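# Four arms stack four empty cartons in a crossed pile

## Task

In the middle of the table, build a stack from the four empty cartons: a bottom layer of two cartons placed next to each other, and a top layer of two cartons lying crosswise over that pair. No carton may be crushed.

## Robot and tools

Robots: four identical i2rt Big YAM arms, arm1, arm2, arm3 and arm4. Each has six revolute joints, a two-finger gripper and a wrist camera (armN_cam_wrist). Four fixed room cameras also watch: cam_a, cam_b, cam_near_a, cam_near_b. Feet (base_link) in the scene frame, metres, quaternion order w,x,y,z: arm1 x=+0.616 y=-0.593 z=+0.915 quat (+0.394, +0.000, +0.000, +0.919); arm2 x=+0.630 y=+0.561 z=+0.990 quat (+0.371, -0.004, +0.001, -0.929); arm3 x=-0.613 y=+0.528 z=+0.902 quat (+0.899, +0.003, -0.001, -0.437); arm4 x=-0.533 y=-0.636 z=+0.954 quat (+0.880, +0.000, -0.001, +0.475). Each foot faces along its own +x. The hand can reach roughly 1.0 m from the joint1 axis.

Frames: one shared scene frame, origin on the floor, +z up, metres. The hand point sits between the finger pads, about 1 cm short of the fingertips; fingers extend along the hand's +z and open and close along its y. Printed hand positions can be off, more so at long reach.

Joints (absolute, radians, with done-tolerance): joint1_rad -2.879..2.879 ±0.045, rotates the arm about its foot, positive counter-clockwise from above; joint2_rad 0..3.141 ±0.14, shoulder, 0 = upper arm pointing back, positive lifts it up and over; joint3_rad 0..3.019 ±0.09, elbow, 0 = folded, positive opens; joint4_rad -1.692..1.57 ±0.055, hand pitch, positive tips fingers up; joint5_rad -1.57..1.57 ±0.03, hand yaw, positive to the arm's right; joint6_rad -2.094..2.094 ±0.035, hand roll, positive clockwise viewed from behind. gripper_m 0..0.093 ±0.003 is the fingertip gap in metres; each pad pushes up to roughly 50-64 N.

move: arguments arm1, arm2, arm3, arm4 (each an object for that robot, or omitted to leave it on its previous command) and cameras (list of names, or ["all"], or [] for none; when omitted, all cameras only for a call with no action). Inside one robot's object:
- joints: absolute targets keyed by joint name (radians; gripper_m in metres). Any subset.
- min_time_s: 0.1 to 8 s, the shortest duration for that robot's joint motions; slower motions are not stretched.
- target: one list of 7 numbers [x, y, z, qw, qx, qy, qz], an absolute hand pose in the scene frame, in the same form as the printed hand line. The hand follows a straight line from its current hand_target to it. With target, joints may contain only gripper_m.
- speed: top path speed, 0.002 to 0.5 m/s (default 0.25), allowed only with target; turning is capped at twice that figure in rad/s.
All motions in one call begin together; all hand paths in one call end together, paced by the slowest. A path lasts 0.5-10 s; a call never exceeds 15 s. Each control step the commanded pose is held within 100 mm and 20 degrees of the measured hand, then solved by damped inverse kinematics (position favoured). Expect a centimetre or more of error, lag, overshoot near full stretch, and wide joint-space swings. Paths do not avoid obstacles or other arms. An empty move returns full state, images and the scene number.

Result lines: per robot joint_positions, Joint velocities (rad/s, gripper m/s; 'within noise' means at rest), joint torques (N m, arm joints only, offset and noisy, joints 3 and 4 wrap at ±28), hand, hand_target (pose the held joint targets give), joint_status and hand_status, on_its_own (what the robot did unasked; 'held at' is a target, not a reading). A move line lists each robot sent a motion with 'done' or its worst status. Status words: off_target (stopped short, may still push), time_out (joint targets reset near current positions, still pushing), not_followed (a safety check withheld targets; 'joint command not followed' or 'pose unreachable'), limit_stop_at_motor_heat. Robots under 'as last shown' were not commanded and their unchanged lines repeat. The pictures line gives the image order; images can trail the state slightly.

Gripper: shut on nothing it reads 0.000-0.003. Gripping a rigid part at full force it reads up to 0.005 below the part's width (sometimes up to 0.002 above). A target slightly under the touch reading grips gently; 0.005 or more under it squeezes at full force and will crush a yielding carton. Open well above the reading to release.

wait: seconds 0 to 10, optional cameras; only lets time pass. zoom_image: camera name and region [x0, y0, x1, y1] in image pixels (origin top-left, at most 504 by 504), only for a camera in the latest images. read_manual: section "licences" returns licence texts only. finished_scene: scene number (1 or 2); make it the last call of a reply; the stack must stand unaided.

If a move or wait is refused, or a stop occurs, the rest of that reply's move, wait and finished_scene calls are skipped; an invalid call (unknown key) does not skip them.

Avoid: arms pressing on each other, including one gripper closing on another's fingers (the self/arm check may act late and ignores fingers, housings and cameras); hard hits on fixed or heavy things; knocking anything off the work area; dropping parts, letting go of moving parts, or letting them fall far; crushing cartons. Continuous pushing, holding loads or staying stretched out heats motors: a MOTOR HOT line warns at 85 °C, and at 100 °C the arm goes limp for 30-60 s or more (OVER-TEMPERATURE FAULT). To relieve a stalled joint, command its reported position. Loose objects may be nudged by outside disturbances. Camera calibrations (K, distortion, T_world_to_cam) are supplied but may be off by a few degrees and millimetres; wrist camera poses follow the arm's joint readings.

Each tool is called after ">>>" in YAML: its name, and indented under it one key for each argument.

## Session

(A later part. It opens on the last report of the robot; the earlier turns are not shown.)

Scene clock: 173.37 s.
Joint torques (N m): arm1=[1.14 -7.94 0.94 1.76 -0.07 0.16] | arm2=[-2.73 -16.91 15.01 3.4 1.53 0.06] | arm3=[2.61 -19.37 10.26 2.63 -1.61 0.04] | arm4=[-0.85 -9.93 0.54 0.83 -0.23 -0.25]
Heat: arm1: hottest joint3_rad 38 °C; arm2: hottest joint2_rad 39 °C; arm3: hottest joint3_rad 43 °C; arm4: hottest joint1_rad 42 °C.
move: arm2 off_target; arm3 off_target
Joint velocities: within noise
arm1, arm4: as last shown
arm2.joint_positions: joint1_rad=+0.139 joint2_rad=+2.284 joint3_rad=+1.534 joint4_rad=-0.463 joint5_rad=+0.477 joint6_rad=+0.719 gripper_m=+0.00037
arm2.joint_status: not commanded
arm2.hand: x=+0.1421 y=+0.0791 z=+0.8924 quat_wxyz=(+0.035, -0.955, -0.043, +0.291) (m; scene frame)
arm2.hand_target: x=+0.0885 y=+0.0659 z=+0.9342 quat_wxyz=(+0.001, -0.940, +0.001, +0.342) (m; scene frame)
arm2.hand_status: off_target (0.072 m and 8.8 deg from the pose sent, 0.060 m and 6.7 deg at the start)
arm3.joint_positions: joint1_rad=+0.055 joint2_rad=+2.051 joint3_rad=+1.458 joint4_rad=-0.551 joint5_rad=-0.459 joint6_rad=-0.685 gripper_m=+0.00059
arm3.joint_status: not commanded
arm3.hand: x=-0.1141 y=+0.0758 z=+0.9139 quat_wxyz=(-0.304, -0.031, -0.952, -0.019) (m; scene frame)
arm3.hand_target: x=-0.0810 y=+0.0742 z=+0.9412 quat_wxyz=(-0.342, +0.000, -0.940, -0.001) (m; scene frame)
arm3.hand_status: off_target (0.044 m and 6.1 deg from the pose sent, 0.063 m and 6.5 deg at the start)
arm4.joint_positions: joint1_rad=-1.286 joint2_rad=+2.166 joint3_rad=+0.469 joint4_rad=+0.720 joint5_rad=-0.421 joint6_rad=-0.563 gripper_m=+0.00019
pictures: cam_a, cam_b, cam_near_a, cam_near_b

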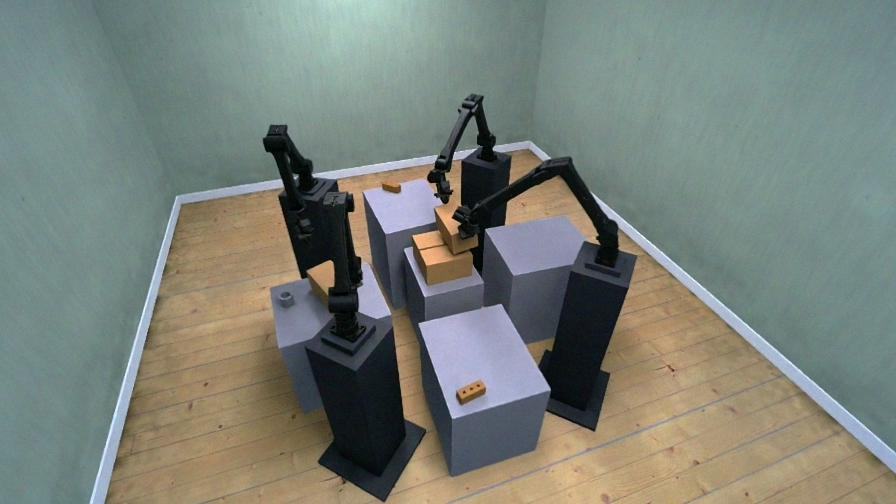

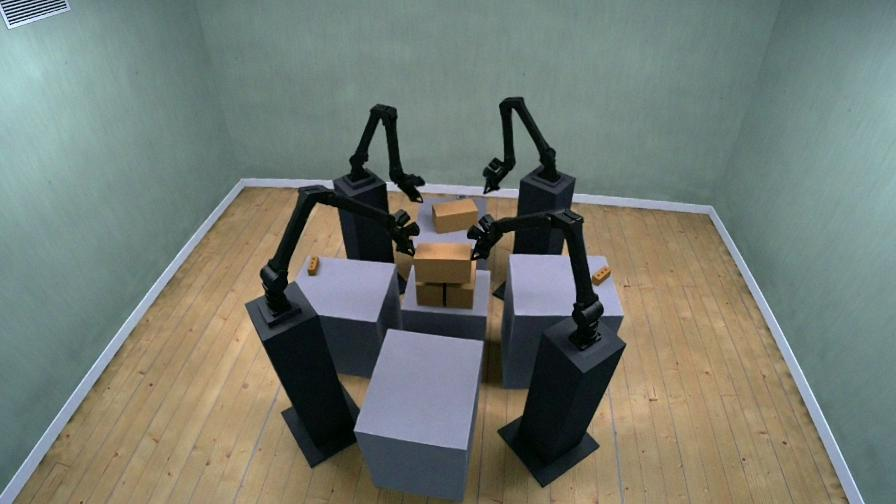

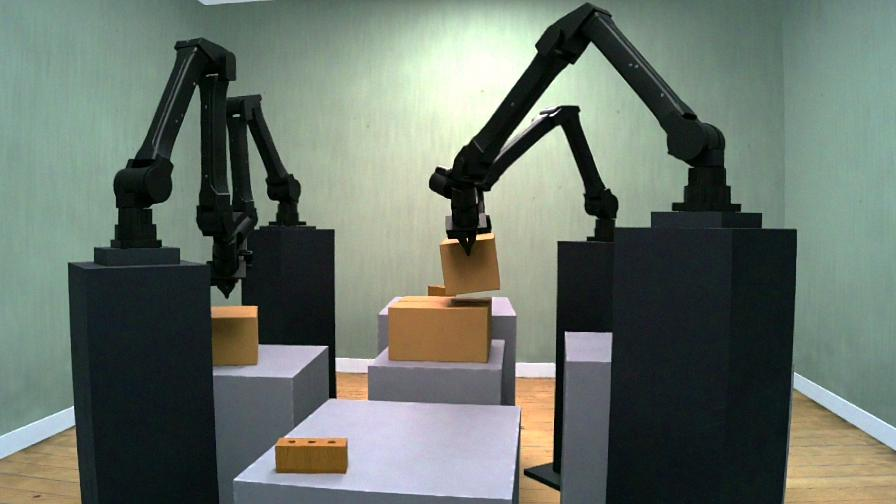

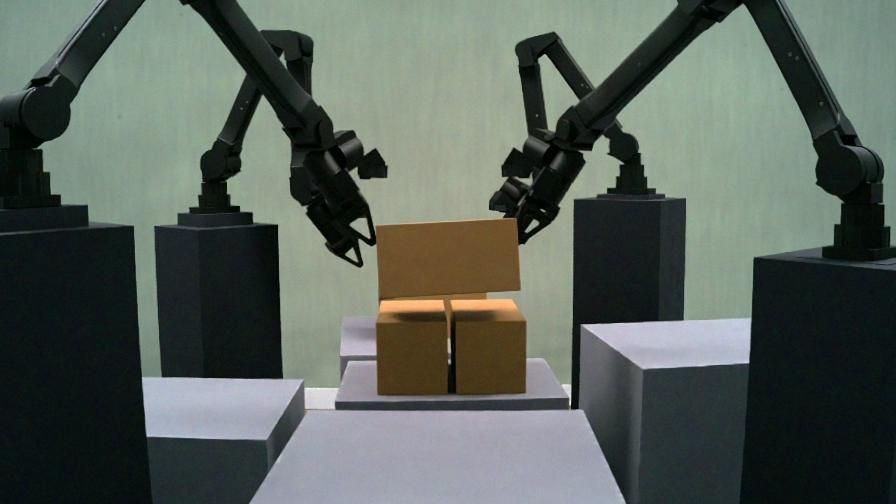

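>>> move:
  arm2: {"target":[0.084,0.043,0.88,0,0.9397,0,-0.342],"speed":0.06}
  arm3: {"target":[-0.079,0.056,0.876,0.342,0,0.9397,0],"speed":0.06}
  cameras: ["cam_near_a","cam_near_b","arm2_cam_wrist","arm3_cam_wrist"]

>>> zoom_image:
  camera: "cam_near_b"
  region: [300, 150, 600, 430]

>>> zoom_image:
  camera: "cam_near_a"
  region: [330, 150, 600, 400]

Scene clock: 176.50 s.
Joint torques (N m): arm1=[1.08 -7.94 0.92 1.76 -0.07 0.16] | arm2=[-3.19 -17.38 14.86 3.26 1.37 0.03] | arm3=[2.37 -18.32 10.76 2.52 -1.28 0.03] | arm4=[-0.91 -9.93 0.58 0.87 -0.25 -0.26]
Heat: arm1: hottest joint1_rad 37 °C; arm2: hottest joint2_rad 39 °C; arm3: hottest joint3_rad 43 °C; arm4: hottest joint1_rad 42 °C.
move: arm2 off_target; arm3 off_target
Joint velocities: within noise
arm1, arm4: as last shown
arm2.joint_positions: joint1_rad=+0.158 joint2_rad=+2.387 joint3_rad=+1.598 joint4_rad=-0.418 joint5_rad=+0.488 joint6_rad=+0.736 gripper_m=+0.00037
arm2.joint_status: not commanded
arm2.hand: x=+0.1415 y=+0.0597 z=+0.8513 quat_wxyz=(+0.031, -0.953, -0.043, +0.298) (m; scene frame)
arm2.hand_target: x=+0.0881 y=+0.0486 z=+0.8840 quat_wxyz=(+0.001, -0.940, +0.000, +0.342) (m; scene frame)
arm2.hand_status: off_target (0.066 m and 8.1 deg from the pose sent, 0.070 m and 8.8 deg at the start)
arm3.joint_positions: joint1_rad=+0.041 joint2_rad=+2.149 joint3_rad=+1.458 joint4_rad=-0.449 joint5_rad=-0.475 joint6_rad=-0.702 gripper_m=+0.00059
arm3.joint_status: not commanded
arm3.hand: x=-0.1140 y=+0.0661 z=+0.8603 quat_wxyz=(-0.311, -0.027, -0.950, -0.019) (m; scene frame)
arm3.hand_target: x=-0.0810 y=+0.0581 z=+0.8776 quat_wxyz=(-0.342, +0.000, -0.940, +0.000) (m; scene frame)
arm3.hand_status: off_target (0.040 m and 5.3 deg from the pose sent, 0.055 m and 6.1 deg at the start)
pictures: arm2_cam_wrist, arm3_cam_wrist, cam_near_a, cam_near_b
camera_calibration:
arm2_cam_wrist: T_world_to_cam=[[-0.064655, 0.994374, 0.0839093, -0.121051], [0.9979, 0.0640996, 0.00929851, -0.147852], [0.00386764, 0.0843343, -0.99643, 0.967854], [0, 0, 0, 1]] pos_world=[0.135972, 0.0482242, 0.975931]
arm3_cam_wrist: T_world_to_cam=[[-0.0353266, -0.998165, -0.0491878, 0.103792], [-0.999043, 0.0365424, -0.0240412, -0.091257], [0.0257945, 0.0482915, -0.9985, 0.981626], [0, 0, 0, 1]] pos_world=[-0.112824, 0.0595324, 0.983066]

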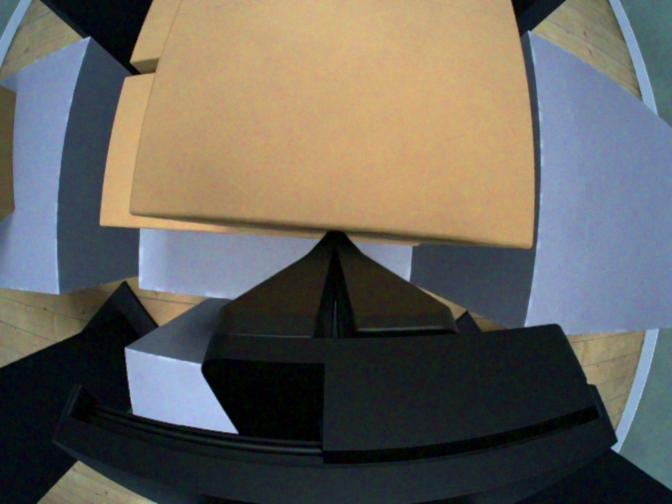

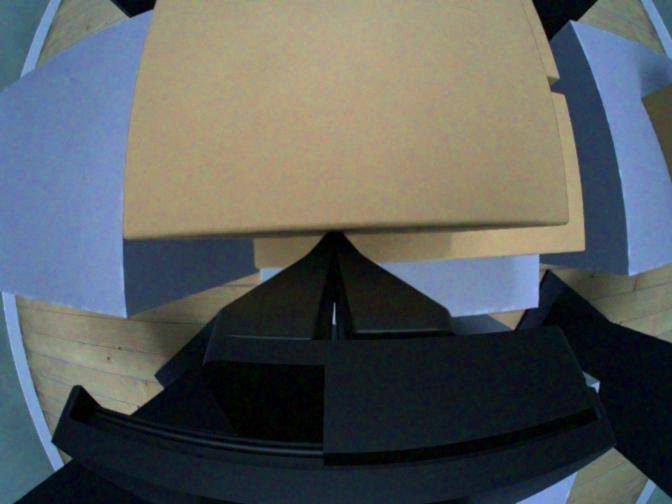

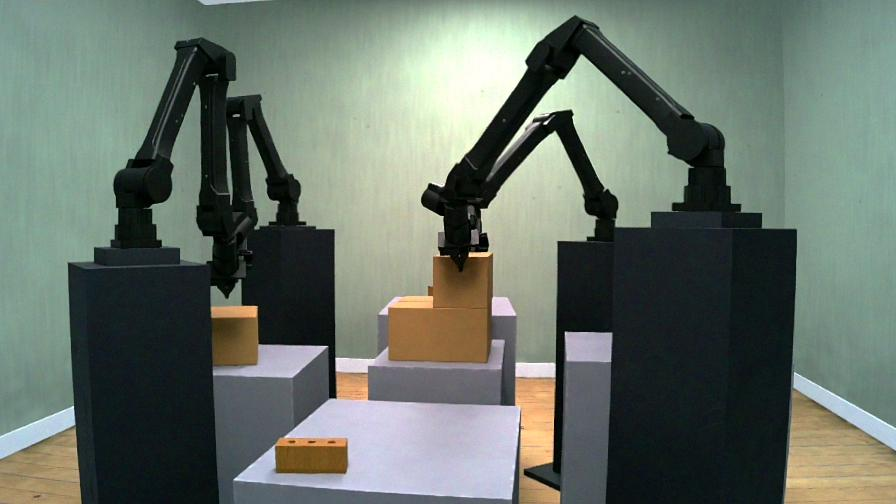

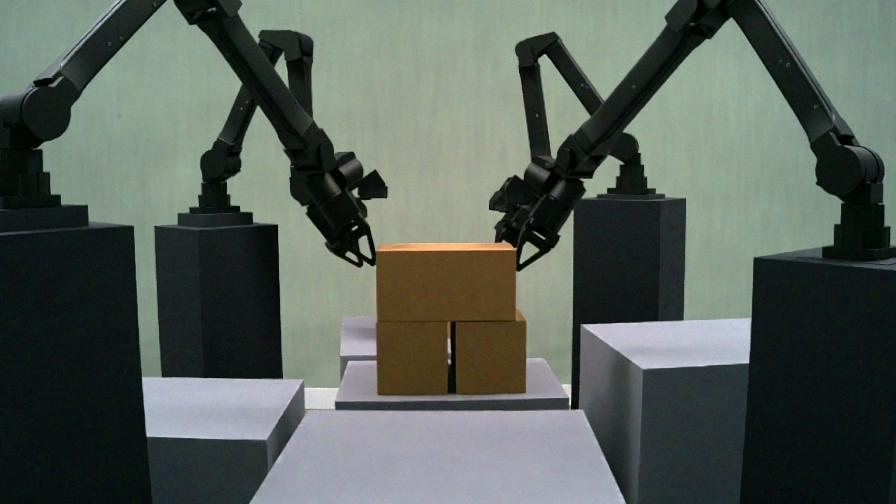

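Scaled by 1.680 from the camera's 896x504 image, which has a finer 1280x720 frame.

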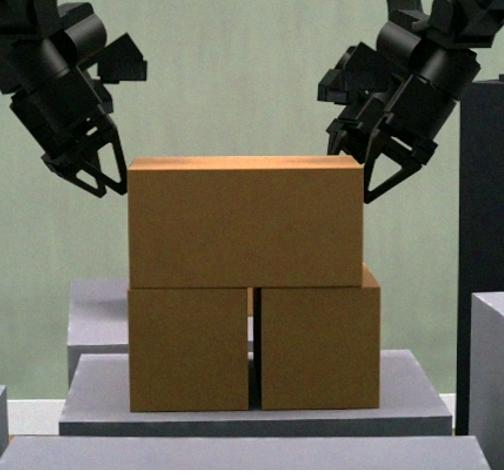

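Scaled by 1.867 from the camera's 896x504 image, which has a finer 1280x720 frame.

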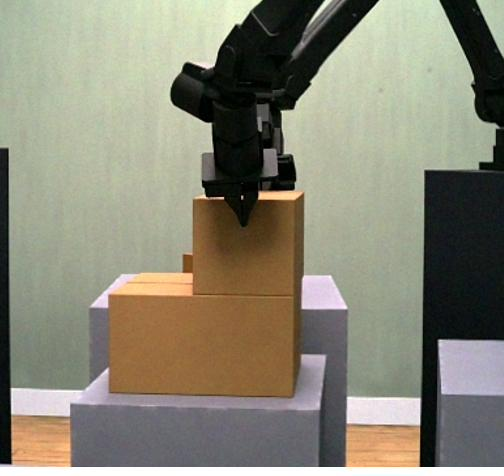

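>>> move:
  arm1: {"target":[0.185,-0.558,0.705,0.0661,0.9219,0.1817,-0.3355],"speed":0.12}
  arm2: {"target":[0.23,0.062,0.87,0,0.9397,0,-0.342],"speed":0.12}
  arm3: {"target":[-0.21,0.066,0.88,0.342,0,0.9397,0],"speed":0.12}
  arm4: {"target":[-0.137,-0.684,0.69,0.3355,-0.1817,0.9219,0.0661],"speed":0.12}
  cameras: ["arm1_cam_wrist","arm4_cam_wrist","cam_near_b","cam_near_a"]

>>> move:
  arm1: {"target":[0.099,-0.592,0.705,0.0661,0.9219,0.1817,-0.3355],"speed":0.08}
  arm2: {"target":[0.30,0.45,1.1,0,0.9397,0,-0.342],"speed":0.15}
  arm3: {"target":[-0.28,0.45,1.1,0.342,0,0.9397,0],"speed":0.15}
  arm4: {"target":[-0.064,-0.657,0.69,0.3355,-0.1817,0.9219,0.0661],"speed":0.08}
  cameras: ["arm1_cam_wrist","arm4_cam_wrist","cam_near_b","cam_near_a"]

Scene clock: 180.83 s.
Joint torques (N m): arm1=[1.26 -9.47 0.7 1.76 -0.06 0.16] | arm2=[1.61 -17.96 5.65 1.94 0.65 0.06] | arm3=[-0.44 -18.84 6.3 1.24 -0.62 0.02] | arm4=[-0.21 -11.81 -0.43 1.57 -0.07 -0.17]
Heat: arm1: hottest joint1_rad 37 °C; arm2: hottest joint2_rad 39 °C; arm3: hottest joint3_rad 43 °C; arm4: hottest joint1_rad 42 °C.
move: arm1 done; arm2 off_target; arm3 off_target; arm4 done
Joint velocities: within noise
arm1.joint_positions: joint1_rad=+0.563 joint2_rad=+2.293 joint3_rad=+0.644 joint4_rad=+0.666 joint5_rad=-0.386 joint6_rad=-0.508 gripper_m=+0.00034
arm1.joint_status: not commanded
arm1.hand: x=+0.1889 y=-0.5525 z=+0.7080 quat_wxyz=(+0.066, +0.924, +0.177, -0.332) (m; scene frame)
arm1.hand_target: x=+0.1851 y=-0.5580 z=+0.7051 quat_wxyz=(+0.066, +0.922, +0.182, -0.336) (m; scene frame)
arm1.hand_status: done (0.007 m and 0.7 deg from the pose sent, 0.084 m and 0.4 deg at the start)
arm2.joint_positions: joint1_rad=+0.285 joint2_rad=+2.287 joint3_rad=+1.353 joint4_rad=-0.286 joint5_rad=+0.580 joint6_rad=+0.920 gripper_m=+0.00037
arm2.joint_status: not commanded
arm2.hand: x=+0.2323 y=+0.0697 z=+0.8522 quat_wxyz=(+0.017, -0.944, -0.009, +0.331) (m; scene frame)
arm2.hand_target: x=+0.2300 y=+0.0621 z=+0.8698 quat_wxyz=(+0.000, -0.940, +0.000, +0.342) (m; scene frame)
arm2.hand_status: off_target (0.020 m and 2.6 deg from the pose sent, 0.091 m and 8.1 deg at the start)
arm3.joint_positions: joint1_rad=-0.091 joint2_rad=+2.022 joint3_rad=+1.228 joint4_rad=-0.388 joint5_rad=-0.565 joint6_rad=-0.875 gripper_m=+0.00059
arm3.joint_status: not commanded
arm3.hand: x=-0.2091 y=+0.0751 z=+0.8659 quat_wxyz=(-0.332, -0.004, -0.943, -0.015) (m; scene frame)
arm3.hand_target: x=-0.2100 y=+0.0662 z=+0.8799 quat_wxyz=(-0.342, +0.000, -0.940, +0.000) (m; scene frame)
arm3.hand_status: off_target (0.017 m and 2.2 deg from the pose sent, 0.098 m and 5.4 deg at the start)
arm4.joint_positions: joint1_rad=-1.286 joint2_rad=+2.486 joint3_rad=+0.659 joint4_rad=+0.831 joint5_rad=-0.421 joint6_rad=-0.563 gripper_m=+0.00019
arm4.joint_status: not commanded
arm4.hand: x=-0.1355 y=-0.6827 z=+0.6966 quat_wxyz=(-0.336, +0.184, -0.921, -0.068) (m; scene frame)
arm4.hand_target: x=-0.1371 y=-0.6839 z=+0.6901 quat_wxyz=(-0.335, +0.182, -0.922, -0.066) (m; scene frame)
arm4.hand_status: done (0.007 m and 0.3 deg from the pose sent, 0.100 m and 1.2 deg at the start)
pictures: arm1_cam_wrist, arm4_cam_wrist, cam_near_a, cam_near_b
camera_calibration:
arm1_cam_wrist: T_world_to_cam=[[-0.382842, 0.923814, -0.000565045, 0.582596], [0.921149, 0.381691, -0.0761317, 0.0941628], [-0.0701159, -0.0296669, -0.997098, 0.827192], [0, 0, 0, 1]] pos_world=[0.194303, -0.549611, 0.832289]
arm4_cam_wrist: T_world_to_cam=[[0.393315, -0.919399, 0.00308148, -0.579459], [-0.916216, -0.392228, -0.0818823, -0.331358], [0.0764911, 0.0293823, -0.996637, 0.847381], [0, 0, 0, 1]] pos_world=[-0.140503, -0.687619, 0.819185]

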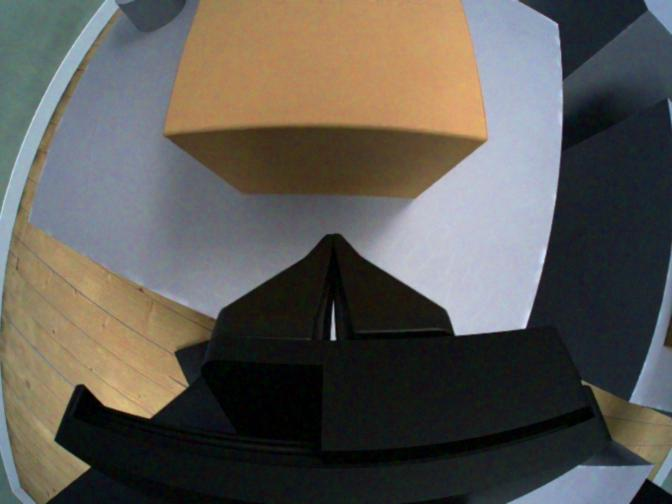

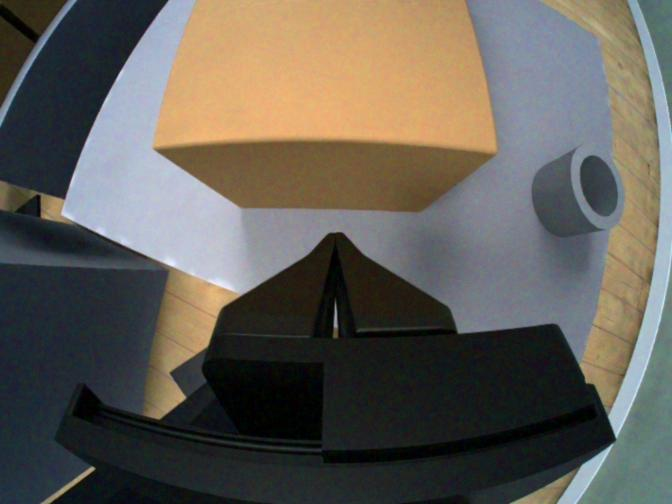

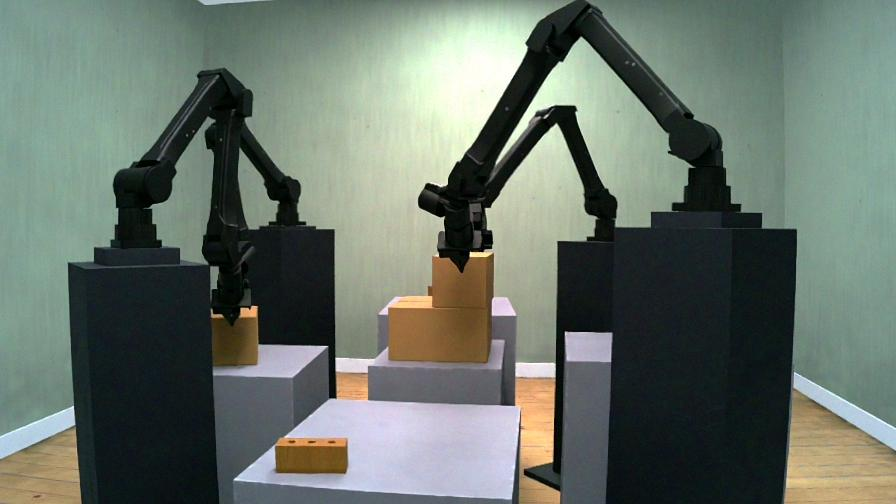

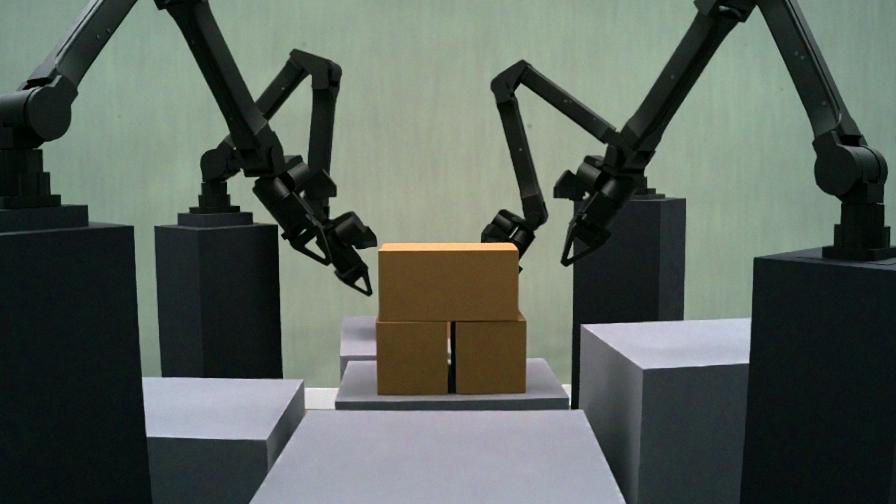

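Scene clock: 184.87 s.
Joint torques (N m): arm1=[3.02 -11.52 5.89 1.66 -0.38 0.14] | arm2=[0.15 -3.66 8.54 1.03 0.05 -0.07] | arm3=[1.44 -4.37 10.14 0.95 0.06 0.23] | arm4=[2.9 -15.62 4.49 1.48 -0.46 -0.11]
Heat: arm1: hottest joint1_rad 37 °C; arm2: hottest joint2_rad 39 °C; arm3: hottest joint3_rad 43 °C; arm4: hottest joint1_rad 42 °C.
move: arm1 off_target; arm2 done; arm3 done; arm4 off_target
Joint velocities: within noise
arm1.joint_positions: joint1_rad=+0.670 joint2_rad=+2.305 joint3_rad=+0.776 joint4_rad=+0.510 joint5_rad=-0.302 joint6_rad=-0.396 gripper_m=+0.00034
arm1.joint_status: not commanded
arm1.hand: x=+0.1452 y=-0.5787 z=+0.6949 quat_wxyz=(+0.069, +0.938, +0.162, -0.298) (m; scene frame)
arm1.hand_target: x=+0.1018 y=-0.5928 z=+0.7082 quat_wxyz=(+0.067, +0.922, +0.182, -0.336) (m; scene frame)
arm1.hand_status: off_target (0.049 m and 5.2 deg from the pose sent, 0.098 m and 0.7 deg at the start)
arm2.joint_positions: joint1_rad=-0.277 joint2_rad=+0.992 joint3_rad=+0.489 joint4_rad=-0.430 joint5_rad=+0.299 joint6_rad=+0.385 gripper_m=+0.00037
arm2.joint_status: not commanded
arm2.hand: x=+0.2970 y=+0.4454 z=+1.1006 quat_wxyz=(-0.002, -0.939, +0.001, +0.345) (m; scene frame)
arm2.hand_target: x=+0.2999 y=+0.4499 z=+1.0999 quat_wxyz=(+0.000, -0.940, +0.000, +0.342) (m; scene frame)
arm2.hand_status: done (0.005 m and 0.4 deg from the pose sent, 0.459 m and 2.6 deg at the start)
arm3.joint_positions: joint1_rad=+0.561 joint2_rad=+0.825 joint3_rad=+0.633 joint4_rad=-0.726 joint5_rad=-0.210 joint6_rad=-0.267 gripper_m=+0.00059
arm3.joint_status: not commanded
arm3.hand: x=-0.2833 y=+0.4468 z=+1.0906 quat_wxyz=(-0.336, -0.003, -0.942, +0.000) (m; scene frame)
arm3.hand_target: x=-0.2802 y=+0.4500 z=+1.0998 quat_wxyz=(-0.342, +0.000, -0.940, +0.000) (m; scene frame)
arm3.hand_status: done (0.010 m and 0.8 deg from the pose sent, 0.448 m and 2.2 deg at the start)
arm4.joint_positions: joint1_rad=-1.199 joint2_rad=+2.486 joint3_rad=+0.751 joint4_rad=+0.697 joint5_rad=-0.338 joint6_rad=-0.456 gripper_m=+0.00019
arm4.joint_status: not commanded
arm4.hand: x=-0.1076 y=-0.6672 z=+0.6796 quat_wxyz=(-0.299, +0.161, -0.938, -0.070) (m; scene frame)
arm4.hand_target: x=-0.0661 y=-0.6564 z=+0.6924 quat_wxyz=(-0.336, +0.182, -0.922, -0.067) (m; scene frame)
arm4.hand_status: off_target (0.046 m and 5.2 deg from the pose sent, 0.076 m and 0.3 deg at the start)
pictures: arm1_cam_wrist, arm4_cam_wrist, cam_near_a, cam_near_b
camera_calibration:
arm1_cam_wrist: T_world_to_cam=[[-0.357028, 0.933627, -0.0295247, 0.612214], [0.934086, 0.356974, -0.00727417, 0.0794127], [0.00374818, -0.0301757, -0.999538, 0.801029], [0, 0, 0, 1]] pos_world=[0.141397, -0.575756, 0.819312]
arm4_cam_wrist: T_world_to_cam=[[0.353575, -0.934897, -0.0308726, -0.567725], [-0.935389, -0.353576, -0.00558637, -0.329202], [-0.00569313, 0.0308531, -0.999508, 0.821929], [0, 0, 0, 1]] pos_world=[-0.102519, -0.672521, 0.802158]

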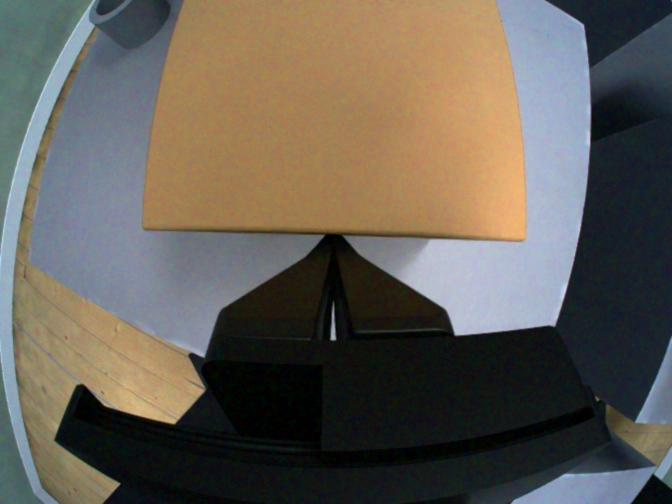

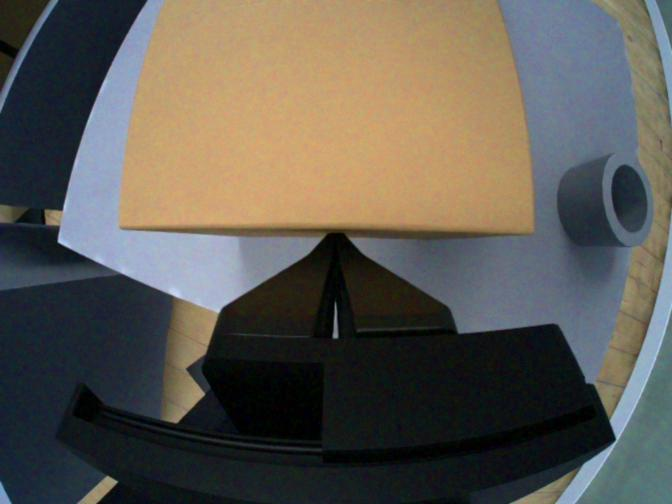

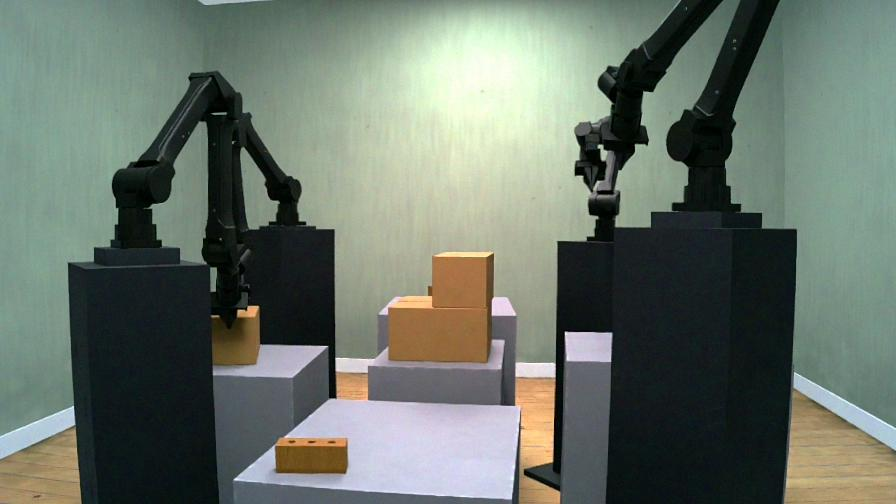

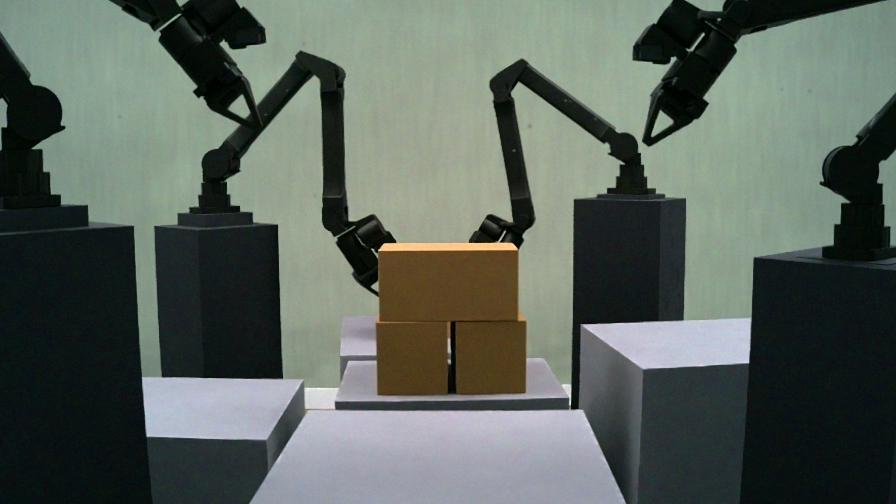

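>>> move:
  arm1: {"target":[0.097,-0.593,0.99,0.0661,0.9219,0.1817,-0.3355],"speed":0.12}
  arm4: {"target":[-0.062,-0.656,0.99,0.3355,-0.1817,0.9219,0.0661],"speed":0.12}
  cameras: ["arm1_cam_wrist","arm4_cam_wrist","cam_near_b","cam_near_a"]

Scene clock: 188.57 s.
Joint torques (N m): arm1=[2.14 -10.87 11.9 1.59 -0.52 0.13] | arm2=[0.38 -3.19 8.54 1.14 0.03 -0.11] | arm3=[1.38 -4.37 10.14 0.95 0.06 0.21] | arm4=[1.96 -11.63 14.31 1.47 -0.49 -0.12]
Heat: arm1: hottest joint3_rad 38 °C; arm2: hottest joint2_rad 38 °C; arm3: hottest joint3_rad 43 °C; arm4: hottest joint1_rad 42 °C.
move: arm1 off_target; arm4 off_target
Joint velocities: within noise
arm1.joint_positions: joint1_rad=+0.683 joint2_rad=+1.551 joint3_rad=+0.750 joint4_rad=-0.264 joint5_rad=-0.297 joint6_rad=-0.392 gripper_m=+0.00034
arm1.joint_status: not commanded
arm1.hand: x=+0.1488 y=-0.5841 z=+0.9409 quat_wxyz=(+0.076, +0.944, +0.163, -0.276) (m; scene frame)
arm1.hand_target: x=+0.1029 y=-0.5936 z=+0.9928 quat_wxyz=(+0.067, +0.922, +0.182, -0.336) (m; scene frame)
arm1.hand_status: off_target (0.072 m and 7.7 deg from the pose sent, 0.299 m and 5.2 deg at the start)
arm2, arm3: as last shown
arm2.joint_positions: joint1_rad=-0.277 joint2_rad=+0.992 joint3_rad=+0.489 joint4_rad=-0.430 joint5_rad=+0.299 joint6_rad=+0.384 gripper_m=+0.00037
arm3.hand: x=-0.2833 y=+0.4468 z=+1.0906 quat_wxyz=(-0.336, -0.003, -0.942, -0.001) (m; scene frame)
arm4.joint_positions: joint1_rad=-1.185 joint2_rad=+1.528 joint3_rad=+0.595 joint4_rad=-0.141 joint5_rad=-0.335 joint6_rad=-0.451 gripper_m=+0.00019
arm4.joint_status: not commanded
arm4.hand: x=-0.1146 y=-0.6606 z=+0.9495 quat_wxyz=(-0.282, +0.163, -0.942, -0.077) (m; scene frame)
arm4.hand_target: x=-0.0670 y=-0.6553 z=+0.9930 quat_wxyz=(-0.336, +0.182, -0.922, -0.067) (m; scene frame)
arm4.hand_status: off_target (0.067 m and 7.0 deg from the pose sent, 0.314 m and 5.1 deg at the start)
pictures: arm1_cam_wrist, arm4_cam_wrist, cam_near_a, cam_near_b
camera_calibration:
arm1_cam_wrist: T_world_to_cam=[[-0.361976, 0.930854, -0.0498498, 0.644008], [0.930792, 0.363842, 0.0352834, 0.0443085], [0.0509812, -0.0336281, -0.998133, 1.03638], [0, 0, 0, 1]] pos_world=[0.139038, -0.580747, 1.06499]
arm4_cam_wrist: T_world_to_cam=[[0.361055, -0.931187, -0.0503063, -0.529001], [-0.931573, -0.362615, 0.0261192, -0.367559], [-0.0425637, 0.0374335, -0.998392, 1.09051], [0, 0, 0, 1]] pos_world=[-0.104994, -0.666703, 1.07174]

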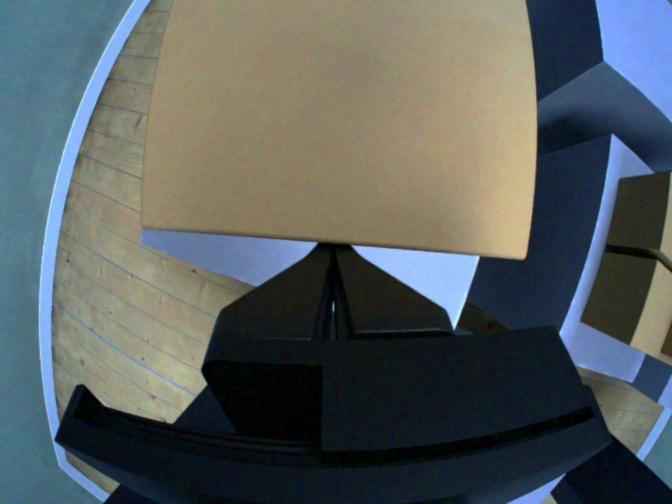

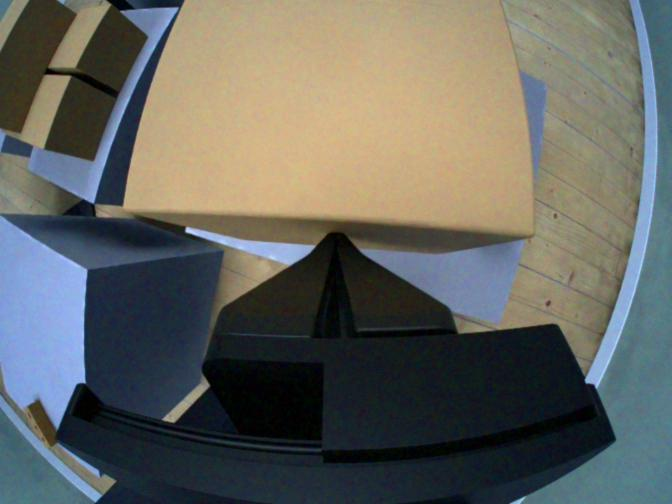

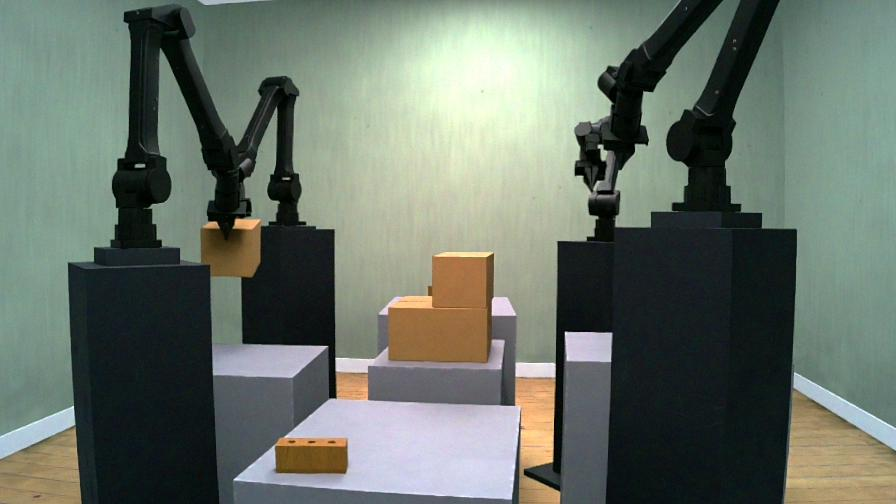

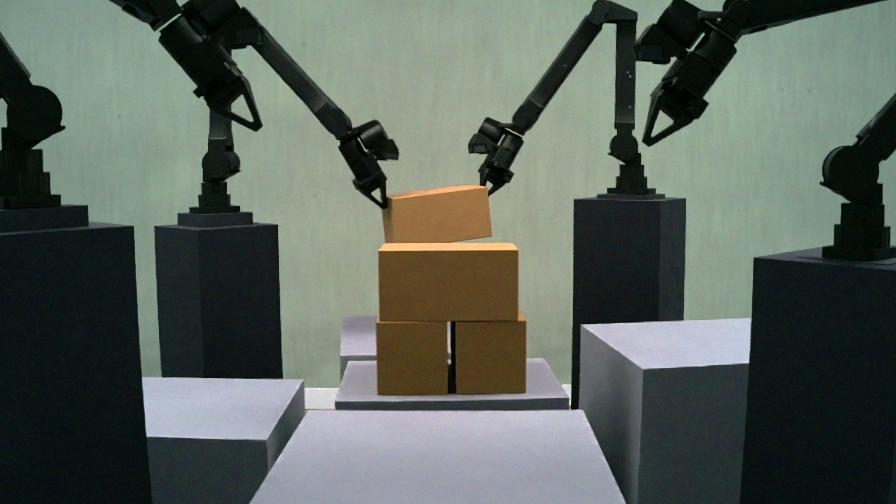

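>>> move:
  arm1: {"target":[0.086,-0.15,1.01,0,0.9397,0,-0.342],"speed":0.12}
  arm4: {"target":[-0.084,-0.16,0.99,0.342,0,0.9397,0],"speed":0.12}
  cameras: ["arm1_cam_wrist","arm4_cam_wrist","cam_near_b","cam_near_a"]

>>> zoom_image:
  camera: "cam_near_a"
  region: [330, 150, 600, 400]

>>> zoom_image:
  camera: "cam_near_b"
  region: [300, 150, 600, 430]

Scene clock: 194.70 s.
Joint torques (N m): arm1=[3.78 -14.1 13.46 1.61 -1.4 0.03] | arm2=[-0.03 -3.6 8.47 1.2 0.06 -0.12] | arm3=[1.38 -4.42 10.15 0.96 0.05 0.2] | arm4=[-2.61 -17.44 17.68 1.7 1.61 -0.08]
Heat: arm1: hottest joint3_rad 40 °C; arm2: hottest joint2_rad 38 °C; arm3: hottest joint3_rad 43 °C; arm4: hottest joint1_rad 41 °C.
move: arm1 off_target; arm4 off_target
Joint velocities: within noise
arm1.joint_positions: joint1_rad=-0.048 joint2_rad=+1.925 joint3_rad=+1.394 joint4_rad=-0.620 joint5_rad=-0.453 joint6_rad=-0.675 gripper_m=+0.00034
arm1.joint_status: not commanded
arm1.hand: x=+0.1398 y=-0.1579 z=+0.9731 quat_wxyz=(+0.018, +0.953, -0.041, -0.299) (m; scene frame)
arm1.hand_target: x=+0.0906 y=-0.1551 z=+1.0121 quat_wxyz=(+0.000, +0.940, +0.000, -0.342) (m; scene frame)
arm1.hand_status: off_target (0.066 m and 7.3 deg from the pose sent, 0.444 m and 22.0 deg at the start)
arm2, arm3: as last shown
arm4.joint_positions: joint1_rad=+0.002 joint2_rad=+1.950 joint3_rad=+1.251 joint4_rad=-0.547 joint5_rad=+0.522 joint6_rad=+0.819 gripper_m=+0.00019
arm4.joint_status: not commanded
arm4.hand: x=-0.1378 y=-0.1905 z=+0.9530 quat_wxyz=(-0.297, +0.041, -0.953, +0.033) (m; scene frame)
arm4.hand_target: x=-0.0886 y=-0.1664 z=+0.9938 quat_wxyz=(-0.342, +0.000, -0.940, +0.000) (m; scene frame)
arm4.hand_status: off_target (0.072 m and 8.1 deg from the pose sent, 0.503 m and 21.8 deg at the start)
pictures: arm1_cam_wrist, arm4_cam_wrist, cam_near_a, cam_near_b
camera_calibration:
arm1_cam_wrist: T_world_to_cam=[[0.0543338, 0.997005, -0.0550306, 0.202973], [0.998511, -0.0539847, 0.00781156, -0.152274], [0.00481736, -0.0553731, -0.998454, 1.08656], [0, 0, 0, 1]] pos_world=[0.135785, -0.150419, 1.09724]
arm4_cam_wrist: T_world_to_cam=[[0.06918, -0.993396, 0.091539, -0.269916], [-0.99755, -0.0679258, 0.0167503, -0.162667], [-0.0104218, -0.0924735, -0.995661, 1.0525], [0, 0, 0, 1]] pos_world=[-0.132627, -0.181855, 1.07536]

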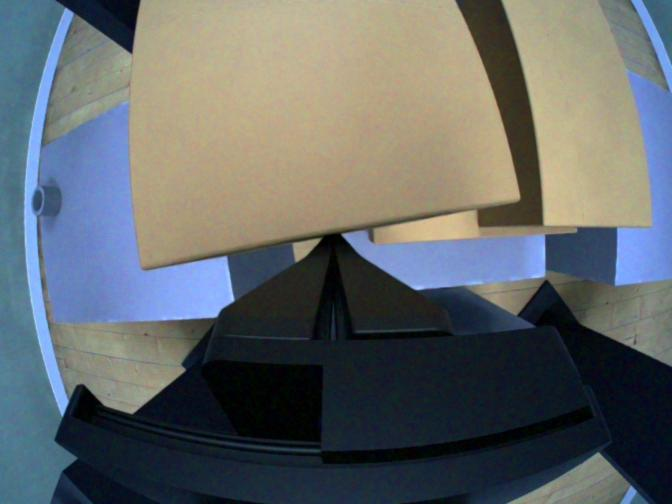

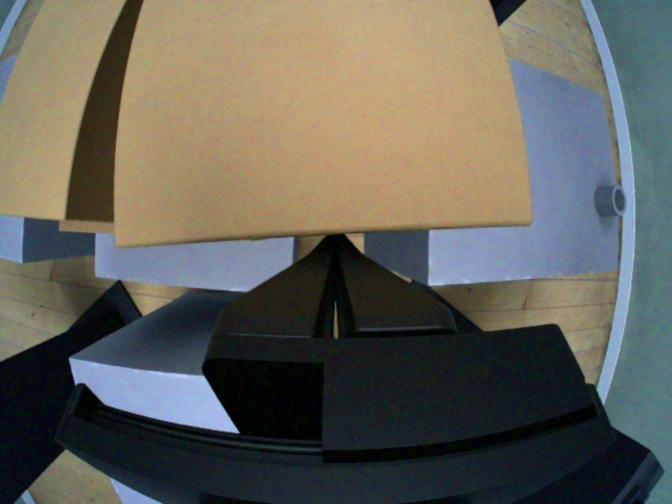

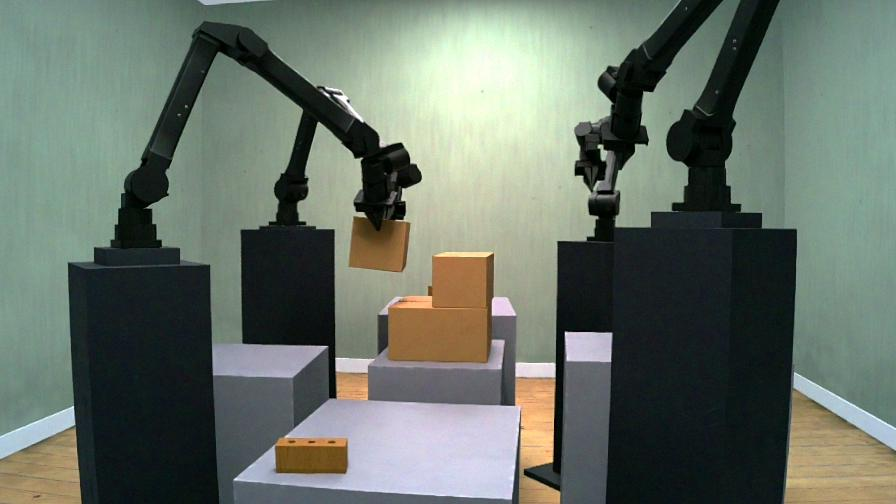

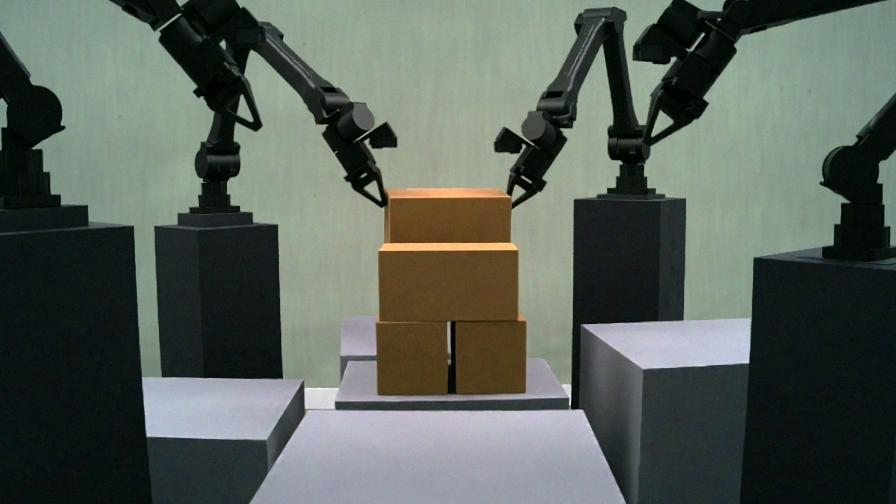

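Scaled by 1.867 from the camera's 896x504 image, which has a finer 1280x720 frame.

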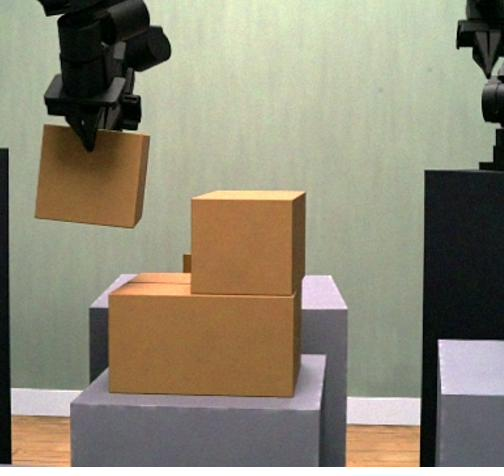

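Scaled by 1.680 from the camera's 896x504 image, which has a finer 1280x720 frame.

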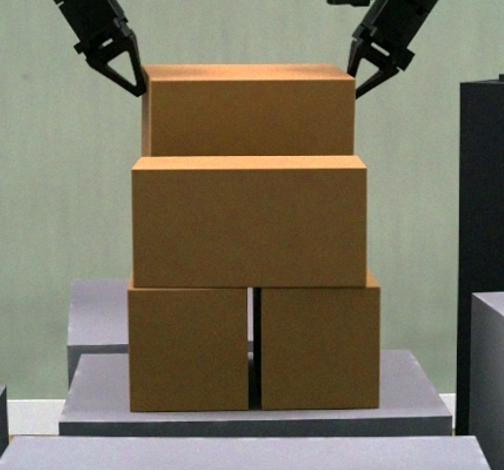

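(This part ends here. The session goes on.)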